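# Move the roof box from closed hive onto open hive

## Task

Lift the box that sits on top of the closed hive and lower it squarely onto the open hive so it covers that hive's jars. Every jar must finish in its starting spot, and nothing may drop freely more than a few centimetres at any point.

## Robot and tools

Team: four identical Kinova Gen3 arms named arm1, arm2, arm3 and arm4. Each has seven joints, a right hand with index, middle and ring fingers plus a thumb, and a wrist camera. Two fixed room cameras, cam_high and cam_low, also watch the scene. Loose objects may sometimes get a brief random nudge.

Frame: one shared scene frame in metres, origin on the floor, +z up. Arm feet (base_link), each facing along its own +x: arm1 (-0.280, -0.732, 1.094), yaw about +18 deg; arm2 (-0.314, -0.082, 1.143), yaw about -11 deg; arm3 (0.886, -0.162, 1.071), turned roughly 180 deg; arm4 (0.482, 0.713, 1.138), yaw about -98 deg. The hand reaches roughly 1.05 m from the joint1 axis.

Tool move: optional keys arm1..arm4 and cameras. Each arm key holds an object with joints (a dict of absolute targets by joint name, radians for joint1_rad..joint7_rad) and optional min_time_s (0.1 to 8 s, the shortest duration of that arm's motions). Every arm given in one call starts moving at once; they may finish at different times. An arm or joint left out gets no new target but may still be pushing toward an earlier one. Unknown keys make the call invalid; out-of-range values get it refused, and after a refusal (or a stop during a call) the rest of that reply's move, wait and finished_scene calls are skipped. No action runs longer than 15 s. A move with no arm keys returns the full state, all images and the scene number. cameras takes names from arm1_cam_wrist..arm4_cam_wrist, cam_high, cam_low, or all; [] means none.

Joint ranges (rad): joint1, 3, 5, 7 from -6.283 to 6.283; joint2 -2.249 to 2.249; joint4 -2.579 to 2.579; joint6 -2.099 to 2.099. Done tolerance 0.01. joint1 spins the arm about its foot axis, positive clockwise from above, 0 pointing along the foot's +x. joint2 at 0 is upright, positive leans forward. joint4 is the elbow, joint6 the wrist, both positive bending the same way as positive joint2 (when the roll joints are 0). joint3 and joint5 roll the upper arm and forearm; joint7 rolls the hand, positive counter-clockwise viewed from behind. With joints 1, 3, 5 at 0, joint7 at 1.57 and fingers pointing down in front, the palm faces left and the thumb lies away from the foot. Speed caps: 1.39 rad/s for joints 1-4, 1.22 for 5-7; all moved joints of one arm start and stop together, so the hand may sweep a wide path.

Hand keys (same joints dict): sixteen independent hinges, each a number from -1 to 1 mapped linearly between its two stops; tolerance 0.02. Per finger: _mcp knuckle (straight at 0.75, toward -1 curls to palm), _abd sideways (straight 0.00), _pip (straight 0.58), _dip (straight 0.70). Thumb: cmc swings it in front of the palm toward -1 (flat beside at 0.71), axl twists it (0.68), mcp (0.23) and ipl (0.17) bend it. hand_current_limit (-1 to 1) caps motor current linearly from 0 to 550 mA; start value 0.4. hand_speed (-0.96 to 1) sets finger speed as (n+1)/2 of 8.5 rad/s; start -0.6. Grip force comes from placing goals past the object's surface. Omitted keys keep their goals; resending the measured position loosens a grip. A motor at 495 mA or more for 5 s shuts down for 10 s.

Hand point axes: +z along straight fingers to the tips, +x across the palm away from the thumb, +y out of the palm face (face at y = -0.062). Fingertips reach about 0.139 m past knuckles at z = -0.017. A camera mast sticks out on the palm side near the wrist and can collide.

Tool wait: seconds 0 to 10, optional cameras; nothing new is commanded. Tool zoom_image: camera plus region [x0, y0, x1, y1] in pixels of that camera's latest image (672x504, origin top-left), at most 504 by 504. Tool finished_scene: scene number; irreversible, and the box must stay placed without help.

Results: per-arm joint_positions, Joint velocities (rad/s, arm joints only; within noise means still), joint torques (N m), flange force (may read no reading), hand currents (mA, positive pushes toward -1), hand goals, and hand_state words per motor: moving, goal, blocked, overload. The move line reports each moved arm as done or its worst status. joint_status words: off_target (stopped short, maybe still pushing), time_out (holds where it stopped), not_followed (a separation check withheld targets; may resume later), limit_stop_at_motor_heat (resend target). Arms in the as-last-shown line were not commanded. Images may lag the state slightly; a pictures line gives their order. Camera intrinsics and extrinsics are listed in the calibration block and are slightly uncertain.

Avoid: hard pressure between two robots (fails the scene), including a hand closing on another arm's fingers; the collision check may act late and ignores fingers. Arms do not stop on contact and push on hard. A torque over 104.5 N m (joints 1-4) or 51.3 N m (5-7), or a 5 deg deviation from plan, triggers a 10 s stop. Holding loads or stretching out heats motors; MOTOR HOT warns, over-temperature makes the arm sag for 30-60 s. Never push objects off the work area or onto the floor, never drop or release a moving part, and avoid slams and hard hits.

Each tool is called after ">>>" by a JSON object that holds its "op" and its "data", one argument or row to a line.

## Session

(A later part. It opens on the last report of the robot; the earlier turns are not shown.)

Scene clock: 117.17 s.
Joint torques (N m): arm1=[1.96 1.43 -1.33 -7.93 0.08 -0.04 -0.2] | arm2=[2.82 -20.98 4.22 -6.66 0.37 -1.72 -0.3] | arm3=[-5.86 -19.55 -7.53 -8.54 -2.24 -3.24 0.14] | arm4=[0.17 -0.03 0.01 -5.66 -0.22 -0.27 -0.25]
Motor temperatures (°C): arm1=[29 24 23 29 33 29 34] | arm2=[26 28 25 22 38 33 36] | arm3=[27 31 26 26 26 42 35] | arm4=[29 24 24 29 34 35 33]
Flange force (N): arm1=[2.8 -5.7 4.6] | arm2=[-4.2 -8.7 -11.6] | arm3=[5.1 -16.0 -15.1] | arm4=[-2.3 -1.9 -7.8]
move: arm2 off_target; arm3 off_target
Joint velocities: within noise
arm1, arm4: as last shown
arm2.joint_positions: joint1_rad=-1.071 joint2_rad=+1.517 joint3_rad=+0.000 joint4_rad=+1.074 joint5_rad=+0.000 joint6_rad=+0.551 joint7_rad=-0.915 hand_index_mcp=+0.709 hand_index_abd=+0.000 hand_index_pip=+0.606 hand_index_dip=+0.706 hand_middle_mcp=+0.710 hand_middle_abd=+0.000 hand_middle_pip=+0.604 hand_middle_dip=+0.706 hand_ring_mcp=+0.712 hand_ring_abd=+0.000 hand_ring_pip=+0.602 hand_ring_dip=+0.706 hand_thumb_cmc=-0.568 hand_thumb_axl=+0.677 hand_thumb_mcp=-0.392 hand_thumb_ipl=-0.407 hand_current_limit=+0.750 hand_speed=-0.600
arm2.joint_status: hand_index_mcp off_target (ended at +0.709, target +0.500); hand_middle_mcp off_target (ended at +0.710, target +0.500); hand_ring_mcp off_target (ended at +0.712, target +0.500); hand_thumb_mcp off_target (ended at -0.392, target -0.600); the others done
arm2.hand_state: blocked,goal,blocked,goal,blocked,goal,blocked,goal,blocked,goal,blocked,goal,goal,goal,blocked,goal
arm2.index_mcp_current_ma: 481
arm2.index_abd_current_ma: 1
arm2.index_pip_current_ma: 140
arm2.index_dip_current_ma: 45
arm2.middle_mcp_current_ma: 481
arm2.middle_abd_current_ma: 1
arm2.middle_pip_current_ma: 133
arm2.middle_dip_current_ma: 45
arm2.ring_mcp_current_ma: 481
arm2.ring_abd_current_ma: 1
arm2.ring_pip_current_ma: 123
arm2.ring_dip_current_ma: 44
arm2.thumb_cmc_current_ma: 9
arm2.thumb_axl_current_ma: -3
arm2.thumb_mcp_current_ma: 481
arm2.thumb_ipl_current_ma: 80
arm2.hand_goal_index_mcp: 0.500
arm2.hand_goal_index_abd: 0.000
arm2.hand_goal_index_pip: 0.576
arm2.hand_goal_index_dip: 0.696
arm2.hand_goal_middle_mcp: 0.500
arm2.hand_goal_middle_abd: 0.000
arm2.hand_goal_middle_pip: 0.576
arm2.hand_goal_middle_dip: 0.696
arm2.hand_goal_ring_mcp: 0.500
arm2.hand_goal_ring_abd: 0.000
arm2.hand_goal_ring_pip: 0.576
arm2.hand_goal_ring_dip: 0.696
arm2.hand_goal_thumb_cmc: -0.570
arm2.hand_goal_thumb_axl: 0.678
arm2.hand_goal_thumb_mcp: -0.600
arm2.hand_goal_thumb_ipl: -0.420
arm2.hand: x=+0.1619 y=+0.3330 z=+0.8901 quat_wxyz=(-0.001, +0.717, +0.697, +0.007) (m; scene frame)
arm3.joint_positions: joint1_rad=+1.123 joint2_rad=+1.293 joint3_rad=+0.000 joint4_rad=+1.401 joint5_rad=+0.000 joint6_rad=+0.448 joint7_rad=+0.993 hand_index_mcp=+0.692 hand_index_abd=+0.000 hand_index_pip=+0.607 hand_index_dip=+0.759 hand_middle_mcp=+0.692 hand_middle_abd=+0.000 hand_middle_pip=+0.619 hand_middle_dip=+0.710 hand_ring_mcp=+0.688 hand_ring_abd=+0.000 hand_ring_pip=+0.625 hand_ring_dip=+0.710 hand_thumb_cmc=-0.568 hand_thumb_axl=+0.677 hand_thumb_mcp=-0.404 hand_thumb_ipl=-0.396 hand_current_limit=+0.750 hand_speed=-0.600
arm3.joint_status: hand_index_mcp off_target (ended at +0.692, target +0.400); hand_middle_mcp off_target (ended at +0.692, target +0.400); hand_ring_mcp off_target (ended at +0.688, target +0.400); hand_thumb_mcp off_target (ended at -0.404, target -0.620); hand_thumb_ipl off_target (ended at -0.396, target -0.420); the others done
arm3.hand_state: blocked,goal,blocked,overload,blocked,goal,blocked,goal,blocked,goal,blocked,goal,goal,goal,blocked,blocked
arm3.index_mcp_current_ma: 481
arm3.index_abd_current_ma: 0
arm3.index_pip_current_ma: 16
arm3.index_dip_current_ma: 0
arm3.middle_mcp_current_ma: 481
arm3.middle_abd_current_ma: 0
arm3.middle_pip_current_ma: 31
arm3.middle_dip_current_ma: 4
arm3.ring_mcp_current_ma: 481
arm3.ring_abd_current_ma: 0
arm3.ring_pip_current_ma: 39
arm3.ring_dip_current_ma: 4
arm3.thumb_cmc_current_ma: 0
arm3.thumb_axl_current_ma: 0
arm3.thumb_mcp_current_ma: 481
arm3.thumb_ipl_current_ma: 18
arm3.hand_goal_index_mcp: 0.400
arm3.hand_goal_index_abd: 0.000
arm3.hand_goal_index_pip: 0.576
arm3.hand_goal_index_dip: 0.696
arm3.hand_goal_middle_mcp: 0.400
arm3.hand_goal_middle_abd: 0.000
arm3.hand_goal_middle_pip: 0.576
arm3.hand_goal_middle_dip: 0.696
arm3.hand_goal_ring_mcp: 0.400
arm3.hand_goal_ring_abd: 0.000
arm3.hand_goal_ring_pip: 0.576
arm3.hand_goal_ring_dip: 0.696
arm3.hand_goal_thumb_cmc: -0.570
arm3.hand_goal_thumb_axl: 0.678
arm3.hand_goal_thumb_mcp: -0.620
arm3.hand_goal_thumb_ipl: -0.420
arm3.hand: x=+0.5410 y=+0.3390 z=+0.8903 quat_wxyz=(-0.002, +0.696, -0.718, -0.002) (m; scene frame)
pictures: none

>>> {"op": "move", "data": {
  "arm2": {"joints": {"joint1_rad": -1.0671, "joint2_rad": 1.5201, "joint4_rad": 1.0624, "joint6_rad": 0.5591, "joint7_rad": -0.9109}, "min_time_s": 1.2},
  "arm3": {"joints": {"joint1_rad": 1.1184, "joint2_rad": 1.294, "joint4_rad": 1.3952, "joint6_rad": 0.4524, "joint7_rad": 0.9884}, "min_time_s": 1.2}
}}

Scene clock: 124.97 s.
Joint torques (N m): arm1=[1.98 1.43 -1.3 -7.92 0.06 -0.04 -0.17] | arm2=[25.32 -29.13 23.96 -24.17 5.32 -11.69 0.09] | arm3=[-21.92 -21.21 -25.1 -22.17 -6.74 -10.38 -1.56] | arm4=[0.19 0 0.03 -5.64 -0.23 -0.29 -0.27]
Motor temperatures (°C): arm1=[29 24 23 29 33 29 34] | arm2=[26 28 25 22 38 33 36] | arm3=[27 31 26 26 26 42 35] | arm4=[29 24 24 29 34 35 33]
Flange force (N): arm1=[2.8 -5.6 4.5] | arm2=[-11.5 -65.9 -31.8] | arm3=[15.3 -59.8 -35.4] | arm4=[-2.2 -1.9 -7.9]
move: arm2 done; arm3 done
Joint velocities: within noise
arm1, arm4: as last shown
arm2.joint_positions: joint1_rad=-1.067 joint2_rad=+1.520 joint3_rad=+0.000 joint4_rad=+1.062 joint5_rad=+0.000 joint6_rad=+0.559 joint7_rad=-0.911 hand_index_mcp=+0.704 hand_index_abd=+0.002 hand_index_pip=+0.606 hand_index_dip=+0.707 hand_middle_mcp=+0.704 hand_middle_abd=+0.002 hand_middle_pip=+0.605 hand_middle_dip=+0.706 hand_ring_mcp=+0.706 hand_ring_abd=+0.002 hand_ring_pip=+0.602 hand_ring_dip=+0.706 hand_thumb_cmc=-0.568 hand_thumb_axl=+0.680 hand_thumb_mcp=-0.393 hand_thumb_ipl=-0.405 hand_current_limit=+0.750 hand_speed=-0.600
arm2.joint_status: all done
arm2.hand_state: blocked,goal,blocked,goal,blocked,goal,blocked,goal,blocked,goal,blocked,goal,goal,goal,blocked,goal
arm2.index_mcp_current_ma: 481
arm2.index_abd_current_ma: 7
arm2.index_pip_current_ma: 142
arm2.index_dip_current_ma: 49
arm2.middle_mcp_current_ma: 481
arm2.middle_abd_current_ma: 7
arm2.middle_pip_current_ma: 136
arm2.middle_dip_current_ma: 48
arm2.ring_mcp_current_ma: 481
arm2.ring_abd_current_ma: 6
arm2.ring_pip_current_ma: 124
arm2.ring_dip_current_ma: 47
arm2.thumb_cmc_current_ma: 9
arm2.thumb_axl_current_ma: 10
arm2.thumb_mcp_current_ma: 481
arm2.thumb_ipl_current_ma: 97
arm2.hand_goal_index_mcp: 0.500
arm2.hand_goal_index_abd: 0.000
arm2.hand_goal_index_pip: 0.576
arm2.hand_goal_index_dip: 0.696
arm2.hand_goal_middle_mcp: 0.500
arm2.hand_goal_middle_abd: 0.000
arm2.hand_goal_middle_pip: 0.576
arm2.hand_goal_middle_dip: 0.696
arm2.hand_goal_ring_mcp: 0.500
arm2.hand_goal_ring_abd: 0.000
arm2.hand_goal_ring_pip: 0.576
arm2.hand_goal_ring_dip: 0.696
arm2.hand_goal_thumb_cmc: -0.570
arm2.hand_goal_thumb_axl: 0.678
arm2.hand_goal_thumb_mcp: -0.600
arm2.hand_goal_thumb_ipl: -0.420
arm2.hand: x=+0.1652 y=+0.3332 z=+0.8902 quat_wxyz=(-0.001, +0.717, +0.697, +0.007) (m; scene frame)
arm3.joint_positions: joint1_rad=+1.118 joint2_rad=+1.294 joint3_rad=+0.000 joint4_rad=+1.395 joint5_rad=+0.000 joint6_rad=+0.452 joint7_rad=+0.988 hand_index_mcp=+0.686 hand_index_abd=+0.000 hand_index_pip=+0.607 hand_index_dip=+0.759 hand_middle_mcp=+0.687 hand_middle_abd=+0.000 hand_middle_pip=+0.619 hand_middle_dip=+0.711 hand_ring_mcp=+0.683 hand_ring_abd=+0.000 hand_ring_pip=+0.625 hand_ring_dip=+0.711 hand_thumb_cmc=-0.569 hand_thumb_axl=+0.677 hand_thumb_mcp=-0.404 hand_thumb_ipl=-0.394 hand_current_limit=+0.750 hand_speed=-0.600
arm3.joint_status: all done
arm3.hand_state: blocked,goal,blocked,overload,blocked,goal,blocked,goal,blocked,goal,blocked,goal,goal,goal,blocked,blocked
arm3.index_mcp_current_ma: 481
arm3.index_abd_current_ma: 0
arm3.index_pip_current_ma: 17
arm3.index_dip_current_ma: 0
arm3.middle_mcp_current_ma: 481
arm3.middle_abd_current_ma: 0
arm3.middle_pip_current_ma: 31
arm3.middle_dip_current_ma: 4
arm3.ring_mcp_current_ma: 481
arm3.ring_abd_current_ma: 0
arm3.ring_pip_current_ma: 40
arm3.ring_dip_current_ma: 4
arm3.thumb_cmc_current_ma: 0
arm3.thumb_axl_current_ma: 0
arm3.thumb_mcp_current_ma: 481
arm3.thumb_ipl_current_ma: 21
arm3.hand_goal_index_mcp: 0.400
arm3.hand_goal_index_abd: 0.000
arm3.hand_goal_index_pip: 0.576
arm3.hand_goal_index_dip: 0.696
arm3.hand_goal_middle_mcp: 0.400
arm3.hand_goal_middle_abd: 0.000
arm3.hand_goal_middle_pip: 0.576
arm3.hand_goal_middle_dip: 0.696
arm3.hand_goal_ring_mcp: 0.400
arm3.hand_goal_ring_abd: 0.000
arm3.hand_goal_ring_pip: 0.576
arm3.hand_goal_ring_dip: 0.696
arm3.hand_goal_thumb_cmc: -0.570
arm3.hand_goal_thumb_axl: 0.678
arm3.hand_goal_thumb_mcp: -0.620
arm3.hand_goal_thumb_ipl: -0.420
arm3.hand: x=+0.5383 y=+0.3390 z=+0.8903 quat_wxyz=(-0.002, +0.696, -0.718, -0.002) (m; scene frame)
pictures: none

>>> {"op": "move", "data": {
  "arm2": {"joints": {"joint1_rad": -1.066, "joint2_rad": 1.4759, "joint4_rad": 1.0977, "joint6_rad": 0.568, "joint7_rad": -0.9098}, "min_time_s": 2.5},
  "arm3": {"joints": {"joint1_rad": 1.117, "joint2_rad": 1.2515, "joint4_rad": 1.417, "joint6_rad": 0.4731, "joint7_rad": 0.987}, "min_time_s": 2.5},
  "cameras": ["cam_high", "cam_low"]
}}

>>> {"op": "zoom_image", "data": {
  "camera": "cam_high",
  "region": [300, 80, 500, 260]
}}

>>> {"op": "zoom_image", "data": {
  "camera": "cam_low",
  "region": [330, 230, 450, 330]
}}

Scene clock: 145.60 s.
Joint torques (N m): arm1=[1.95 1.39 -1.29 -7.99 0.09 -0.09 -0.18] | arm2=[27.21 -50.18 28.19 -26.52 7.79 -9.55 1.59] | arm3=[-26.22 -43.57 -29.03 -26.91 -7.3 -9.6 -0.8] | arm4=[0.15 -0.06 0.02 -5.56 -0.23 -0.29 -0.24]
Motor temperatures (°C): arm1=[29 24 23 29 33 29 34] | arm2=[28 30 26 24 39 34 36] | arm3=[28 32 27 27 26 43 35] | arm4=[29 24 24 29 34 35 33]
Flange force (N): arm1=[2.8 -5.5 4.6] | arm2=[1.2 -62.7 13.9] | arm3=[9.3 -63.7 9.9] | arm4=[-2.5 -1.9 -8.3]
move: arm2 done; arm3 done
Joint velocities: within noise
arm1, arm4: as last shown
arm2.joint_positions: joint1_rad=-1.066 joint2_rad=+1.476 joint3_rad=+0.000 joint4_rad=+1.098 joint5_rad=+0.000 joint6_rad=+0.568 joint7_rad=-0.910 hand_index_mcp=+0.701 hand_index_abd=+0.003 hand_index_pip=+0.608 hand_index_dip=+0.710 hand_middle_mcp=+0.701 hand_middle_abd=+0.003 hand_middle_pip=+0.607 hand_middle_dip=+0.711 hand_ring_mcp=+0.703 hand_ring_abd=+0.003 hand_ring_pip=+0.604 hand_ring_dip=+0.710 hand_thumb_cmc=-0.568 hand_thumb_axl=+0.680 hand_thumb_mcp=-0.395 hand_thumb_ipl=-0.402 hand_current_limit=+0.750 hand_speed=-0.600
arm2.joint_status: all done
arm2.hand_state: blocked,goal,blocked,goal,blocked,goal,blocked,goal,blocked,goal,blocked,goal,goal,goal,blocked,goal
arm2.index_mcp_current_ma: 481
arm2.index_abd_current_ma: 13
arm2.index_pip_current_ma: 151
arm2.index_dip_current_ma: 66
arm2.middle_mcp_current_ma: 481
arm2.middle_abd_current_ma: 12
arm2.middle_pip_current_ma: 144
arm2.middle_dip_current_ma: 68
arm2.ring_mcp_current_ma: 481
arm2.ring_abd_current_ma: 11
arm2.ring_pip_current_ma: 133
arm2.ring_dip_current_ma: 66
arm2.thumb_cmc_current_ma: 9
arm2.thumb_axl_current_ma: 11
arm2.thumb_mcp_current_ma: 481
arm2.thumb_ipl_current_ma: 114
arm2.hand_goal_index_mcp: 0.500
arm2.hand_goal_index_abd: 0.000
arm2.hand_goal_index_pip: 0.576
arm2.hand_goal_index_dip: 0.696
arm2.hand_goal_middle_mcp: 0.500
arm2.hand_goal_middle_abd: 0.000
arm2.hand_goal_middle_pip: 0.576
arm2.hand_goal_middle_dip: 0.696
arm2.hand_goal_ring_mcp: 0.500
arm2.hand_goal_ring_abd: 0.000
arm2.hand_goal_ring_pip: 0.576
arm2.hand_goal_ring_dip: 0.696
arm2.hand_goal_thumb_cmc: -0.570
arm2.hand_goal_thumb_axl: 0.678
arm2.hand_goal_thumb_mcp: -0.600
arm2.hand_goal_thumb_ipl: -0.420
arm2.hand: x=+0.1663 y=+0.3333 z=+0.9103 quat_wxyz=(-0.001, +0.717, +0.697, +0.007) (m; scene frame)
arm3.joint_positions: joint1_rad=+1.117 joint2_rad=+1.251 joint3_rad=+0.000 joint4_rad=+1.417 joint5_rad=+0.000 joint6_rad=+0.473 joint7_rad=+0.987 hand_index_mcp=+0.682 hand_index_abd=+0.000 hand_index_pip=+0.609 hand_index_dip=+0.762 hand_middle_mcp=+0.681 hand_middle_abd=+0.000 hand_middle_pip=+0.621 hand_middle_dip=+0.716 hand_ring_mcp=+0.677 hand_ring_abd=+0.000 hand_ring_pip=+0.627 hand_ring_dip=+0.717 hand_thumb_cmc=-0.569 hand_thumb_axl=+0.677 hand_thumb_mcp=-0.404 hand_thumb_ipl=-0.392 hand_current_limit=+0.750 hand_speed=-0.600
arm3.joint_status: all done
arm3.hand_state: blocked,goal,blocked,overload,blocked,goal,blocked,blocked,blocked,goal,blocked,blocked,goal,goal,blocked,blocked
arm3.index_mcp_current_ma: 481
arm3.index_abd_current_ma: 0
arm3.index_pip_current_ma: 18
arm3.index_dip_current_ma: 0
arm3.middle_mcp_current_ma: 481
arm3.middle_abd_current_ma: 0
arm3.middle_pip_current_ma: 34
arm3.middle_dip_current_ma: 8
arm3.ring_mcp_current_ma: 481
arm3.ring_abd_current_ma: 0
arm3.ring_pip_current_ma: 43
arm3.ring_dip_current_ma: 8
arm3.thumb_cmc_current_ma: 0
arm3.thumb_axl_current_ma: 0
arm3.thumb_mcp_current_ma: 481
arm3.thumb_ipl_current_ma: 25
arm3.hand_goal_index_mcp: 0.400
arm3.hand_goal_index_abd: 0.000
arm3.hand_goal_index_pip: 0.576
arm3.hand_goal_index_dip: 0.696
arm3.hand_goal_middle_mcp: 0.400
arm3.hand_goal_middle_abd: 0.000
arm3.hand_goal_middle_pip: 0.576
arm3.hand_goal_middle_dip: 0.696
arm3.hand_goal_ring_mcp: 0.400
arm3.hand_goal_ring_abd: 0.000
arm3.hand_goal_ring_pip: 0.576
arm3.hand_goal_ring_dip: 0.696
arm3.hand_goal_thumb_cmc: -0.570
arm3.hand_goal_thumb_axl: 0.678
arm3.hand_goal_thumb_mcp: -0.620
arm3.hand_goal_thumb_ipl: -0.420
arm3.hand: x=+0.5372 y=+0.3390 z=+0.9103 quat_wxyz=(-0.002, +0.696, -0.718, -0.003) (m; scene frame)
pictures: cam_high, cam_low

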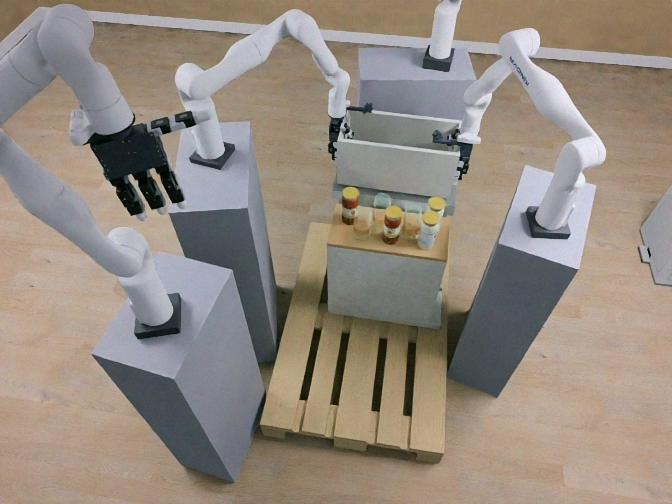

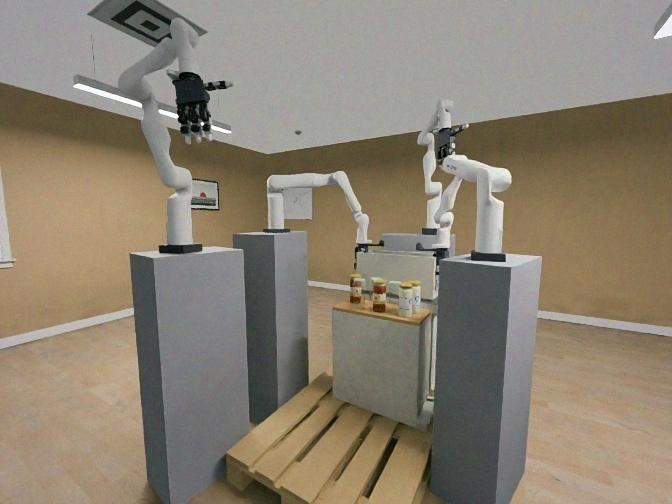

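Scaled by 2.520 from the camera's 672x504 image, which has a finer 960x720 frame.

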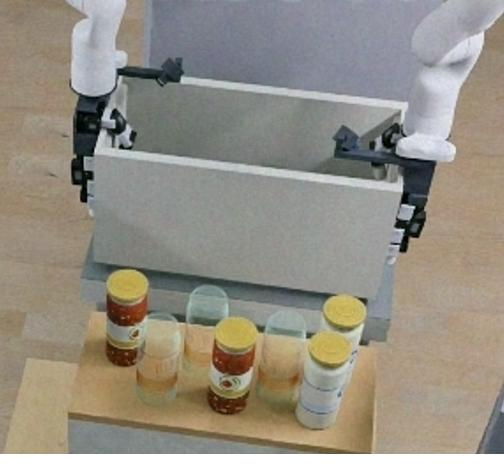

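Scaled by 4.200 from the camera's 672x504 image, which has a finer 960x720 frame.

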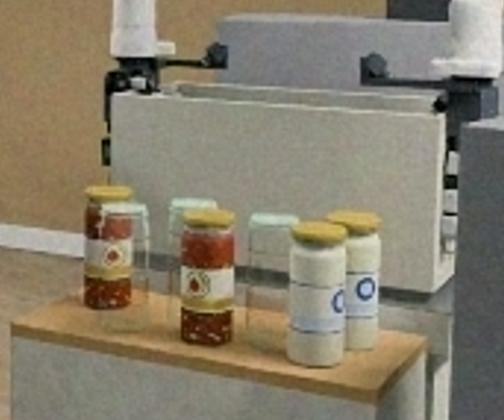

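>>> {"op": "move", "data": {
  "arm2": {"joints": {"joint1_rad": -1.0662, "joint2_rad": 1.3674, "joint4_rad": 1.1776, "joint6_rad": 0.5966, "joint7_rad": -0.91}, "min_time_s": 1.6},
  "arm3": {"joints": {"joint1_rad": 1.1172, "joint2_rad": 1.1465, "joint4_rad": 1.4627, "joint6_rad": 0.5324, "joint7_rad": 0.9872}, "min_time_s": 1.6}
}}

>>> {"op": "move", "data": {
  "arm2": {"joints": {"joint1_rad": -1.0661, "joint2_rad": 1.2452, "joint4_rad": 1.2435, "joint6_rad": 0.6529, "joint7_rad": -0.9099}, "min_time_s": 1.6},
  "arm3": {"joints": {"joint1_rad": 1.1176, "joint2_rad": 1.0269, "joint4_rad": 1.4921, "joint6_rad": 0.6226, "joint7_rad": 0.9876}, "min_time_s": 1.6}
}}

>>> {"op": "move", "data": {
  "arm2": {"joints": {"joint1_rad": -1.0661, "joint2_rad": 1.1311, "joint4_rad": 1.2804, "joint6_rad": 0.7301, "joint7_rad": -0.9099}, "min_time_s": 1.6},
  "arm3": {"joints": {"joint1_rad": 1.1177, "joint2_rad": 0.9158, "joint4_rad": 1.4943, "joint6_rad": 0.7315, "joint7_rad": 0.9877}, "min_time_s": 1.6},
  "cameras": ["cam_low"]
}}

>>> {"op": "zoom_image", "data": {
  "camera": "cam_low",
  "region": [330, 200, 450, 330]
}}

Scene clock: 152.13 s.
Joint torques (N m): arm1=[2.01 1.44 -1.32 -7.94 0.09 -0.04 -0.17] | arm2=[27.48 -48.93 28.94 -27.61 8.62 -9.99 2] | arm3=[-27.68 -41.86 -30.03 -27.69 -8.11 -9.91 -0.64] | arm4=[0.19 -0.11 -0.03 -5.65 -0.19 -0.28 -0.28]
Motor temperatures (°C): arm1=[29 24 23 29 33 29 34] | arm2=[29 31 27 24 39 34 36] | arm3=[28 33 28 27 26 43 35] | arm4=[29 24 24 29 34 35 33]
Flange force (N): arm1=[2.8 -5.6 4.6] | arm2=[0.2 -64.9 13.9] | arm3=[8.6 -65.9 10.6] | arm4=[-2.4 -2.2 -8.0]
move: arm2 done; arm3 done
Joint velocities: within noise
arm1, arm4: as last shown
arm2.joint_positions: joint1_rad=-1.066 joint2_rad=+1.367 joint3_rad=+0.000 joint4_rad=+1.178 joint5_rad=+0.000 joint6_rad=+0.597 joint7_rad=-0.910 hand_index_mcp=+0.700 hand_index_abd=+0.003 hand_index_pip=+0.608 hand_index_dip=+0.710 hand_middle_mcp=+0.700 hand_middle_abd=+0.003 hand_middle_pip=+0.607 hand_middle_dip=+0.711 hand_ring_mcp=+0.701 hand_ring_abd=+0.003 hand_ring_pip=+0.605 hand_ring_dip=+0.710 hand_thumb_cmc=-0.568 hand_thumb_axl=+0.680 hand_thumb_mcp=-0.395 hand_thumb_ipl=-0.402 hand_current_limit=+0.750 hand_speed=-0.600
arm2.joint_status: all done
arm2.hand_state: blocked,goal,blocked,goal,blocked,goal,blocked,goal,blocked,goal,blocked,goal,goal,goal,blocked,goal
arm2.index_mcp_current_ma: 481
arm2.index_abd_current_ma: 13
arm2.index_pip_current_ma: 154
arm2.index_dip_current_ma: 67
arm2.middle_mcp_current_ma: 481
arm2.middle_abd_current_ma: 12
arm2.middle_pip_current_ma: 148
arm2.middle_dip_current_ma: 68
arm2.ring_mcp_current_ma: 481
arm2.ring_abd_current_ma: 11
arm2.ring_pip_current_ma: 136
arm2.ring_dip_current_ma: 66
arm2.thumb_cmc_current_ma: 9
arm2.thumb_axl_current_ma: 11
arm2.thumb_mcp_current_ma: 481
arm2.thumb_ipl_current_ma: 115
arm2.hand_goal_index_mcp: 0.500
arm2.hand_goal_index_abd: 0.000
arm2.hand_goal_index_pip: 0.576
arm2.hand_goal_index_dip: 0.696
arm2.hand_goal_middle_mcp: 0.500
arm2.hand_goal_middle_abd: 0.000
arm2.hand_goal_middle_pip: 0.576
arm2.hand_goal_middle_dip: 0.696
arm2.hand_goal_ring_mcp: 0.500
arm2.hand_goal_ring_abd: 0.000
arm2.hand_goal_ring_pip: 0.576
arm2.hand_goal_ring_dip: 0.696
arm2.hand_goal_thumb_cmc: -0.570
arm2.hand_goal_thumb_axl: 0.678
arm2.hand_goal_thumb_mcp: -0.600
arm2.hand_goal_thumb_ipl: -0.420
arm2.hand: x=+0.1661 y=+0.3334 z=+0.9603 quat_wxyz=(-0.001, +0.717, +0.697, +0.007) (m; scene frame)
arm3.joint_positions: joint1_rad=+1.117 joint2_rad=+1.146 joint3_rad=+0.000 joint4_rad=+1.463 joint5_rad=+0.000 joint6_rad=+0.532 joint7_rad=+0.987 hand_index_mcp=+0.681 hand_index_abd=-0.001 hand_index_pip=+0.609 hand_index_dip=+0.762 hand_middle_mcp=+0.680 hand_middle_abd=-0.001 hand_middle_pip=+0.622 hand_middle_dip=+0.717 hand_ring_mcp=+0.676 hand_ring_abd=-0.001 hand_ring_pip=+0.628 hand_ring_dip=+0.717 hand_thumb_cmc=-0.569 hand_thumb_axl=+0.677 hand_thumb_mcp=-0.404 hand_thumb_ipl=-0.391 hand_current_limit=+0.750 hand_speed=-0.600
arm3.joint_status: all done
arm3.hand_state: blocked,goal,blocked,overload,blocked,goal,blocked,blocked,blocked,goal,blocked,blocked,goal,goal,blocked,blocked
arm3.index_mcp_current_ma: 481
arm3.index_abd_current_ma: 0
arm3.index_pip_current_ma: 19
arm3.index_dip_current_ma: 0
arm3.middle_mcp_current_ma: 481
arm3.middle_abd_current_ma: 0
arm3.middle_pip_current_ma: 36
arm3.middle_dip_current_ma: 8
arm3.ring_mcp_current_ma: 481
arm3.ring_abd_current_ma: 0
arm3.ring_pip_current_ma: 45
arm3.ring_dip_current_ma: 8
arm3.thumb_cmc_current_ma: 0
arm3.thumb_axl_current_ma: 0
arm3.thumb_mcp_current_ma: 481
arm3.thumb_ipl_current_ma: 25
arm3.hand_goal_index_mcp: 0.400
arm3.hand_goal_index_abd: 0.000
arm3.hand_goal_index_pip: 0.576
arm3.hand_goal_index_dip: 0.696
arm3.hand_goal_middle_mcp: 0.400
arm3.hand_goal_middle_abd: 0.000
arm3.hand_goal_middle_pip: 0.576
arm3.hand_goal_middle_dip: 0.696
arm3.hand_goal_ring_mcp: 0.400
arm3.hand_goal_ring_abd: 0.000
arm3.hand_goal_ring_pip: 0.576
arm3.hand_goal_ring_dip: 0.696
arm3.hand_goal_thumb_cmc: -0.570
arm3.hand_goal_thumb_axl: 0.678
arm3.hand_goal_thumb_mcp: -0.620
arm3.hand_goal_thumb_ipl: -0.420
arm3.hand: x=+0.5372 y=+0.3390 z=+0.9604 quat_wxyz=(-0.002, +0.696, -0.718, -0.003) (m; scene frame)
pictures: none

Scene clock: 154.03 s.
Joint torques (N m): arm1=[1.99 1.42 -1.34 -7.92 0.09 -0.01 -0.16] | arm2=[29.6 -47.53 30.65 -29.42 9.97 -10.79 2.33] | arm3=[-30.09 -39.99 -31.71 -29.52 -9.72 -10.48 -0.7] | arm4=[0.14 -0.07 -0.03 -5.65 -0.2 -0.29 -0.29]
Motor temperatures (°C): arm1=[29 24 23 29 33 29 34] | arm2=[29 32 27 24 39 34 36] | arm3=[29 33 28 27 26 43 35] | arm4=[29 24 24 29 34 35 33]
Flange force (N): arm1=[2.8 -5.6 4.6] | arm2=[0.2 -70.2 14.0] | arm3=[9.1 -71.4 11.5] | arm4=[-2.3 -2.2 -7.9]
move: arm2 done; arm3 done
Joint velocities: within noise
arm1.joint_positions: joint1_rad=+0.088 joint2_rad=-0.429 joint3_rad=-0.043 joint4_rad=+1.425 joint5_rad=+0.000 joint6_rad=+2.044 joint7_rad=+1.748 hand_index_mcp=+0.753 hand_index_abd=+0.000 hand_index_pip=+0.577 hand_index_dip=+0.696 hand_middle_mcp=+0.753 hand_middle_abd=+0.000 hand_middle_pip=+0.577 hand_middle_dip=+0.696 hand_ring_mcp=+0.753 hand_ring_abd=+0.000 hand_ring_pip=+0.577 hand_ring_dip=+0.696 hand_thumb_cmc=+0.714 hand_thumb_axl=+0.677 hand_thumb_mcp=+0.224 hand_thumb_ipl=+0.168 hand_current_limit=+0.400 hand_speed=-0.600
arm1.joint_status: not commanded
arm1.hand_state: goal,goal,goal,goal,goal,goal,goal,goal,goal,goal,goal,goal,goal,goal,goal,goal
arm1.index_mcp_current_ma: 0
arm1.index_abd_current_ma: 0
arm1.index_pip_current_ma: 0
arm1.index_dip_current_ma: 0
arm1.middle_mcp_current_ma: 0
arm1.middle_abd_current_ma: 0
arm1.middle_pip_current_ma: 0
arm1.middle_dip_current_ma: 0
arm1.ring_mcp_current_ma: 0
arm1.ring_abd_current_ma: 0
arm1.ring_pip_current_ma: 0
arm1.ring_dip_current_ma: 0
arm1.thumb_cmc_current_ma: 0
arm1.thumb_axl_current_ma: 0
arm1.thumb_mcp_current_ma: 0
arm1.thumb_ipl_current_ma: 0
arm1.hand_goal_index_mcp: 0.754
arm1.hand_goal_index_abd: 0.000
arm1.hand_goal_index_pip: 0.576
arm1.hand_goal_index_dip: 0.696
arm1.hand_goal_middle_mcp: 0.754
arm1.hand_goal_middle_abd: 0.000
arm1.hand_goal_middle_pip: 0.576
arm1.hand_goal_middle_dip: 0.696
arm1.hand_goal_ring_mcp: 0.754
arm1.hand_goal_ring_abd: 0.000
arm1.hand_goal_ring_pip: 0.576
arm1.hand_goal_ring_dip: 0.696
arm1.hand_goal_thumb_cmc: 0.714
arm1.hand_goal_thumb_axl: 0.678
arm1.hand_goal_thumb_mcp: 0.226
arm1.hand_goal_thumb_ipl: 0.168
arm1.hand: x=-0.1773 y=-0.6322 z=+1.6323 quat_wxyz=(+0.052, -0.223, +0.973, -0.007) (m; scene frame)
arm2.joint_positions: joint1_rad=-1.066 joint2_rad=+1.245 joint3_rad=+0.000 joint4_rad=+1.244 joint5_rad=+0.000 joint6_rad=+0.653 joint7_rad=-0.910 hand_index_mcp=+0.699 hand_index_abd=+0.003 hand_index_pip=+0.609 hand_index_dip=+0.711 hand_middle_mcp=+0.699 hand_middle_abd=+0.003 hand_middle_pip=+0.608 hand_middle_dip=+0.711 hand_ring_mcp=+0.700 hand_ring_abd=+0.003 hand_ring_pip=+0.606 hand_ring_dip=+0.710 hand_thumb_cmc=-0.568 hand_thumb_axl=+0.680 hand_thumb_mcp=-0.395 hand_thumb_ipl=-0.402 hand_current_limit=+0.750 hand_speed=-0.600
arm2.joint_status: all done
arm2.hand_state: blocked,goal,blocked,goal,blocked,goal,blocked,goal,blocked,goal,blocked,goal,goal,goal,blocked,goal
arm2.index_mcp_current_ma: 481
arm2.index_abd_current_ma: 13
arm2.index_pip_current_ma: 156
arm2.index_dip_current_ma: 68
arm2.middle_mcp_current_ma: 481
arm2.middle_abd_current_ma: 12
arm2.middle_pip_current_ma: 151
arm2.middle_dip_current_ma: 69
arm2.ring_mcp_current_ma: 481
arm2.ring_abd_current_ma: 11
arm2.ring_pip_current_ma: 140
arm2.ring_dip_current_ma: 67
arm2.thumb_cmc_current_ma: 10
arm2.thumb_axl_current_ma: 11
arm2.thumb_mcp_current_ma: 481
arm2.thumb_ipl_current_ma: 115
arm2.hand_goal_index_mcp: 0.500
arm2.hand_goal_index_abd: 0.000
arm2.hand_goal_index_pip: 0.576
arm2.hand_goal_index_dip: 0.696
arm2.hand_goal_middle_mcp: 0.500
arm2.hand_goal_middle_abd: 0.000
arm2.hand_goal_middle_pip: 0.576
arm2.hand_goal_middle_dip: 0.696
arm2.hand_goal_ring_mcp: 0.500
arm2.hand_goal_ring_abd: 0.000
arm2.hand_goal_ring_pip: 0.576
arm2.hand_goal_ring_dip: 0.696
arm2.hand_goal_thumb_cmc: -0.570
arm2.hand_goal_thumb_axl: 0.678
arm2.hand_goal_thumb_mcp: -0.600
arm2.hand_goal_thumb_ipl: -0.420
arm2.hand: x=+0.1663 y=+0.3333 z=+1.0203 quat_wxyz=(-0.001, +0.717, +0.697, +0.007) (m; scene frame)
arm3.joint_positions: joint1_rad=+1.118 joint2_rad=+1.027 joint3_rad=+0.000 joint4_rad=+1.492 joint5_rad=+0.000 joint6_rad=+0.623 joint7_rad=+0.988 hand_index_mcp=+0.680 hand_index_abd=-0.001 hand_index_pip=+0.610 hand_index_dip=+0.762 hand_middle_mcp=+0.679 hand_middle_abd=-0.001 hand_middle_pip=+0.623 hand_middle_dip=+0.717 hand_ring_mcp=+0.676 hand_ring_abd=-0.001 hand_ring_pip=+0.628 hand_ring_dip=+0.718 hand_thumb_cmc=-0.569 hand_thumb_axl=+0.677 hand_thumb_mcp=-0.404 hand_thumb_ipl=-0.391 hand_current_limit=+0.750 hand_speed=-0.600
arm3.joint_status: all done
arm3.hand_state: blocked,goal,blocked,overload,blocked,goal,blocked,blocked,blocked,goal,blocked,blocked,goal,goal,blocked,blocked
arm3.index_mcp_current_ma: 481
arm3.index_abd_current_ma: 0
arm3.index_pip_current_ma: 19
arm3.index_dip_current_ma: 0
arm3.middle_mcp_current_ma: 481
arm3.middle_abd_current_ma: 0
arm3.middle_pip_current_ma: 36
arm3.middle_dip_current_ma: 8
arm3.ring_mcp_current_ma: 481
arm3.ring_abd_current_ma: 0
arm3.ring_pip_current_ma: 46
arm3.ring_dip_current_ma: 8
arm3.thumb_cmc_current_ma: 0
arm3.thumb_axl_current_ma: 0
arm3.thumb_mcp_current_ma: 481
arm3.thumb_ipl_current_ma: 25
arm3.hand_goal_index_mcp: 0.400
arm3.hand_goal_index_abd: 0.000
arm3.hand_goal_index_pip: 0.576
arm3.hand_goal_index_dip: 0.696
arm3.hand_goal_middle_mcp: 0.400
arm3.hand_goal_middle_abd: 0.000
arm3.hand_goal_middle_pip: 0.576
arm3.hand_goal_middle_dip: 0.696
arm3.hand_goal_ring_mcp: 0.400
arm3.hand_goal_ring_abd: 0.000
arm3.hand_goal_ring_pip: 0.576
arm3.hand_goal_ring_dip: 0.696
arm3.hand_goal_thumb_cmc: -0.570
arm3.hand_goal_thumb_axl: 0.678
arm3.hand_goal_thumb_mcp: -0.620
arm3.hand_goal_thumb_ipl: -0.420
arm3.hand: x=+0.5372 y=+0.3389 z=+1.0204 quat_wxyz=(-0.002, +0.696, -0.718, -0.002) (m; scene frame)
arm4.joint_positions: joint1_rad=-0.684 joint2_rad=-0.398 joint3_rad=-0.120 joint4_rad=+1.489 joint5_rad=-0.050 joint6_rad=+1.932 joint7_rad=+1.807 hand_index_mcp=+0.753 hand_index_abd=+0.000 hand_index_pip=+0.577 hand_index_dip=+0.696 hand_middle_mcp=+0.753 hand_middle_abd=+0.000 hand_middle_pip=+0.577 hand_middle_dip=+0.696 hand_ring_mcp=+0.753 hand_ring_abd=+0.000 hand_ring_pip=+0.577 hand_ring_dip=+0.696 hand_thumb_cmc=+0.714 hand_thumb_axl=+0.677 hand_thumb_mcp=+0.224 hand_thumb_ipl=+0.168 hand_current_limit=+0.400 hand_speed=-0.600
arm4.joint_status: not commanded
arm4.hand_state: goal,goal,goal,goal,goal,goal,goal,goal,goal,goal,goal,goal,goal,goal,goal,goal
arm4.index_mcp_current_ma: -1
arm4.index_abd_current_ma: 0
arm4.index_pip_current_ma: 1
arm4.index_dip_current_ma: 0
arm4.middle_mcp_current_ma: -1
arm4.middle_abd_current_ma: 0
arm4.middle_pip_current_ma: 1
arm4.middle_dip_current_ma: 0
arm4.ring_mcp_current_ma: -1
arm4.ring_abd_current_ma: 0
arm4.ring_pip_current_ma: 1
arm4.ring_dip_current_ma: 0
arm4.thumb_cmc_current_ma: 0
arm4.thumb_axl_current_ma: -1
arm4.thumb_mcp_current_ma: -5
arm4.thumb_ipl_current_ma: 0
arm4.hand_goal_index_mcp: 0.754
arm4.hand_goal_index_abd: 0.000
arm4.hand_goal_index_pip: 0.576
arm4.hand_goal_index_dip: 0.696
arm4.hand_goal_middle_mcp: 0.754
arm4.hand_goal_middle_abd: 0.000
arm4.hand_goal_middle_pip: 0.576
arm4.hand_goal_middle_dip: 0.696
arm4.hand_goal_ring_mcp: 0.754
arm4.hand_goal_ring_abd: 0.000
arm4.hand_goal_ring_pip: 0.576
arm4.hand_goal_ring_dip: 0.696
arm4.hand_goal_thumb_cmc: 0.714
arm4.hand_goal_thumb_axl: 0.678
arm4.hand_goal_thumb_mcp: 0.226
arm4.hand_goal_thumb_ipl: 0.168
arm4.hand: x=+0.6393 y=+0.6516 z=+1.6580 quat_wxyz=(+0.054, +0.318, +0.946, -0.033) (m; scene frame)
pictures: none

Scene clock: 155.93 s.
Joint torques (N m): arm1=[1.96 1.43 -1.33 -7.94 0.09 -0.03 -0.18] | arm2=[31.24 -45.68 31.58 -31.26 11.7 -11.64 2.79] | arm3=[-32.8 -37.8 -33.29 -30.99 -11.53 -11.19 -0.59] | arm4=[0.19 -0.05 -0.04 -5.64 -0.18 -0.31 -0.26]
Motor temperatures (°C): arm1=[29 24 23 29 33 29 34] | arm2=[29 32 27 24 39 34 36] | arm3=[29 33 28 27 26 43 35] | arm4=[29 24 24 29 34 35 33]
Flange force (N): arm1=[2.8 -5.7 4.6] | arm2=[-0.5 -75.5 14.1] | arm3=[8.5 -76.6 12.4] | arm4=[-2.3 -2.1 -8.0]
move: arm2 done; arm3 done
Joint velocities: within noise
arm1, arm4: as last shown
arm2.joint_positions: joint1_rad=-1.066 joint2_rad=+1.131 joint3_rad=+0.000 joint4_rad=+1.280 joint5_rad=+0.000 joint6_rad=+0.730 joint7_rad=-0.910 hand_index_mcp=+0.698 hand_index_abd=+0.003 hand_index_pip=+0.609 hand_index_dip=+0.711 hand_middle_mcp=+0.698 hand_middle_abd=+0.003 hand_middle_pip=+0.608 hand_middle_dip=+0.711 hand_ring_mcp=+0.699 hand_ring_abd=+0.003 hand_ring_pip=+0.606 hand_ring_dip=+0.711 hand_thumb_cmc=-0.567 hand_thumb_axl=+0.680 hand_thumb_mcp=-0.395 hand_thumb_ipl=-0.402 hand_current_limit=+0.750 hand_speed=-0.600
arm2.joint_status: all done
arm2.hand_state: blocked,goal,blocked,goal,blocked,goal,blocked,goal,blocked,goal,blocked,goal,goal,goal,blocked,goal
arm2.index_mcp_current_ma: 481
arm2.index_abd_current_ma: 13
arm2.index_pip_current_ma: 158
arm2.index_dip_current_ma: 68
arm2.middle_mcp_current_ma: 481
arm2.middle_abd_current_ma: 12
arm2.middle_pip_current_ma: 152
arm2.middle_dip_current_ma: 70
arm2.ring_mcp_current_ma: 481
arm2.ring_abd_current_ma: 11
arm2.ring_pip_current_ma: 141
arm2.ring_dip_current_ma: 68
arm2.thumb_cmc_current_ma: 11
arm2.thumb_axl_current_ma: 11
arm2.thumb_mcp_current_ma: 481
arm2.thumb_ipl_current_ma: 116
arm2.hand_goal_index_mcp: 0.500
arm2.hand_goal_index_abd: 0.000
arm2.hand_goal_index_pip: 0.576
arm2.hand_goal_index_dip: 0.696
arm2.hand_goal_middle_mcp: 0.500
arm2.hand_goal_middle_abd: 0.000
arm2.hand_goal_middle_pip: 0.576
arm2.hand_goal_middle_dip: 0.696
arm2.hand_goal_ring_mcp: 0.500
arm2.hand_goal_ring_abd: 0.000
arm2.hand_goal_ring_pip: 0.576
arm2.hand_goal_ring_dip: 0.696
arm2.hand_goal_thumb_cmc: -0.570
arm2.hand_goal_thumb_axl: 0.678
arm2.hand_goal_thumb_mcp: -0.600
arm2.hand_goal_thumb_ipl: -0.420
arm2.hand: x=+0.1662 y=+0.3333 z=+1.0803 quat_wxyz=(-0.001, +0.717, +0.697, +0.007) (m; scene frame)
arm3.joint_positions: joint1_rad=+1.118 joint2_rad=+0.916 joint3_rad=+0.000 joint4_rad=+1.494 joint5_rad=+0.000 joint6_rad=+0.731 joint7_rad=+0.988 hand_index_mcp=+0.680 hand_index_abd=-0.001 hand_index_pip=+0.610 hand_index_dip=+0.762 hand_middle_mcp=+0.678 hand_middle_abd=-0.001 hand_middle_pip=+0.623 hand_middle_dip=+0.717 hand_ring_mcp=+0.675 hand_ring_abd=-0.001 hand_ring_pip=+0.629 hand_ring_dip=+0.718 hand_thumb_cmc=-0.569 hand_thumb_axl=+0.677 hand_thumb_mcp=-0.404 hand_thumb_ipl=-0.391 hand_current_limit=+0.750 hand_speed=-0.600
arm3.joint_status: all done
arm3.hand_state: blocked,goal,blocked,overload,blocked,goal,blocked,blocked,blocked,goal,blocked,blocked,goal,goal,blocked,blocked
arm3.index_mcp_current_ma: 481
arm3.index_abd_current_ma: 0
arm3.index_pip_current_ma: 20
arm3.index_dip_current_ma: 0
arm3.middle_mcp_current_ma: 481
arm3.middle_abd_current_ma: 0
arm3.middle_pip_current_ma: 37
arm3.middle_dip_current_ma: 8
arm3.ring_mcp_current_ma: 481
arm3.ring_abd_current_ma: 0
arm3.ring_pip_current_ma: 47
arm3.ring_dip_current_ma: 9
arm3.thumb_cmc_current_ma: 0
arm3.thumb_axl_current_ma: 0
arm3.thumb_mcp_current_ma: 481
arm3.thumb_ipl_current_ma: 25
arm3.hand_goal_index_mcp: 0.400
arm3.hand_goal_index_abd: 0.000
arm3.hand_goal_index_pip: 0.576
arm3.hand_goal_index_dip: 0.696
arm3.hand_goal_middle_mcp: 0.400
arm3.hand_goal_middle_abd: 0.000
arm3.hand_goal_middle_pip: 0.576
arm3.hand_goal_middle_dip: 0.696
arm3.hand_goal_ring_mcp: 0.400
arm3.hand_goal_ring_abd: 0.000
arm3.hand_goal_ring_pip: 0.576
arm3.hand_goal_ring_dip: 0.696
arm3.hand_goal_thumb_cmc: -0.570
arm3.hand_goal_thumb_axl: 0.678
arm3.hand_goal_thumb_mcp: -0.620
arm3.hand_goal_thumb_ipl: -0.420
arm3.hand: x=+0.5371 y=+0.3388 z=+1.0804 quat_wxyz=(-0.002, +0.696, -0.718, -0.003) (m; scene frame)
pictures: cam_low

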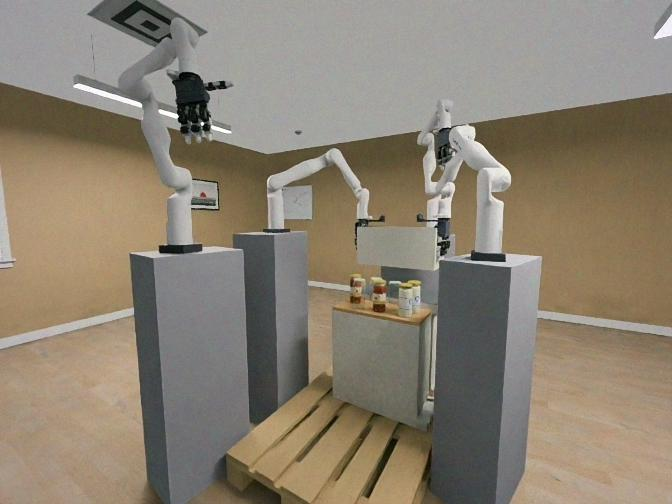

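Scaled by 3.877 from the camera's 672x504 image, which has a finer 960x720 frame.

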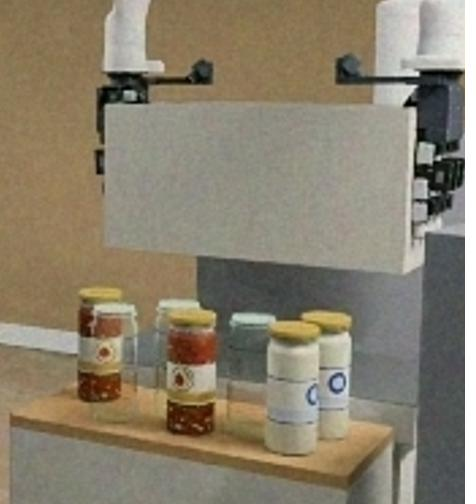

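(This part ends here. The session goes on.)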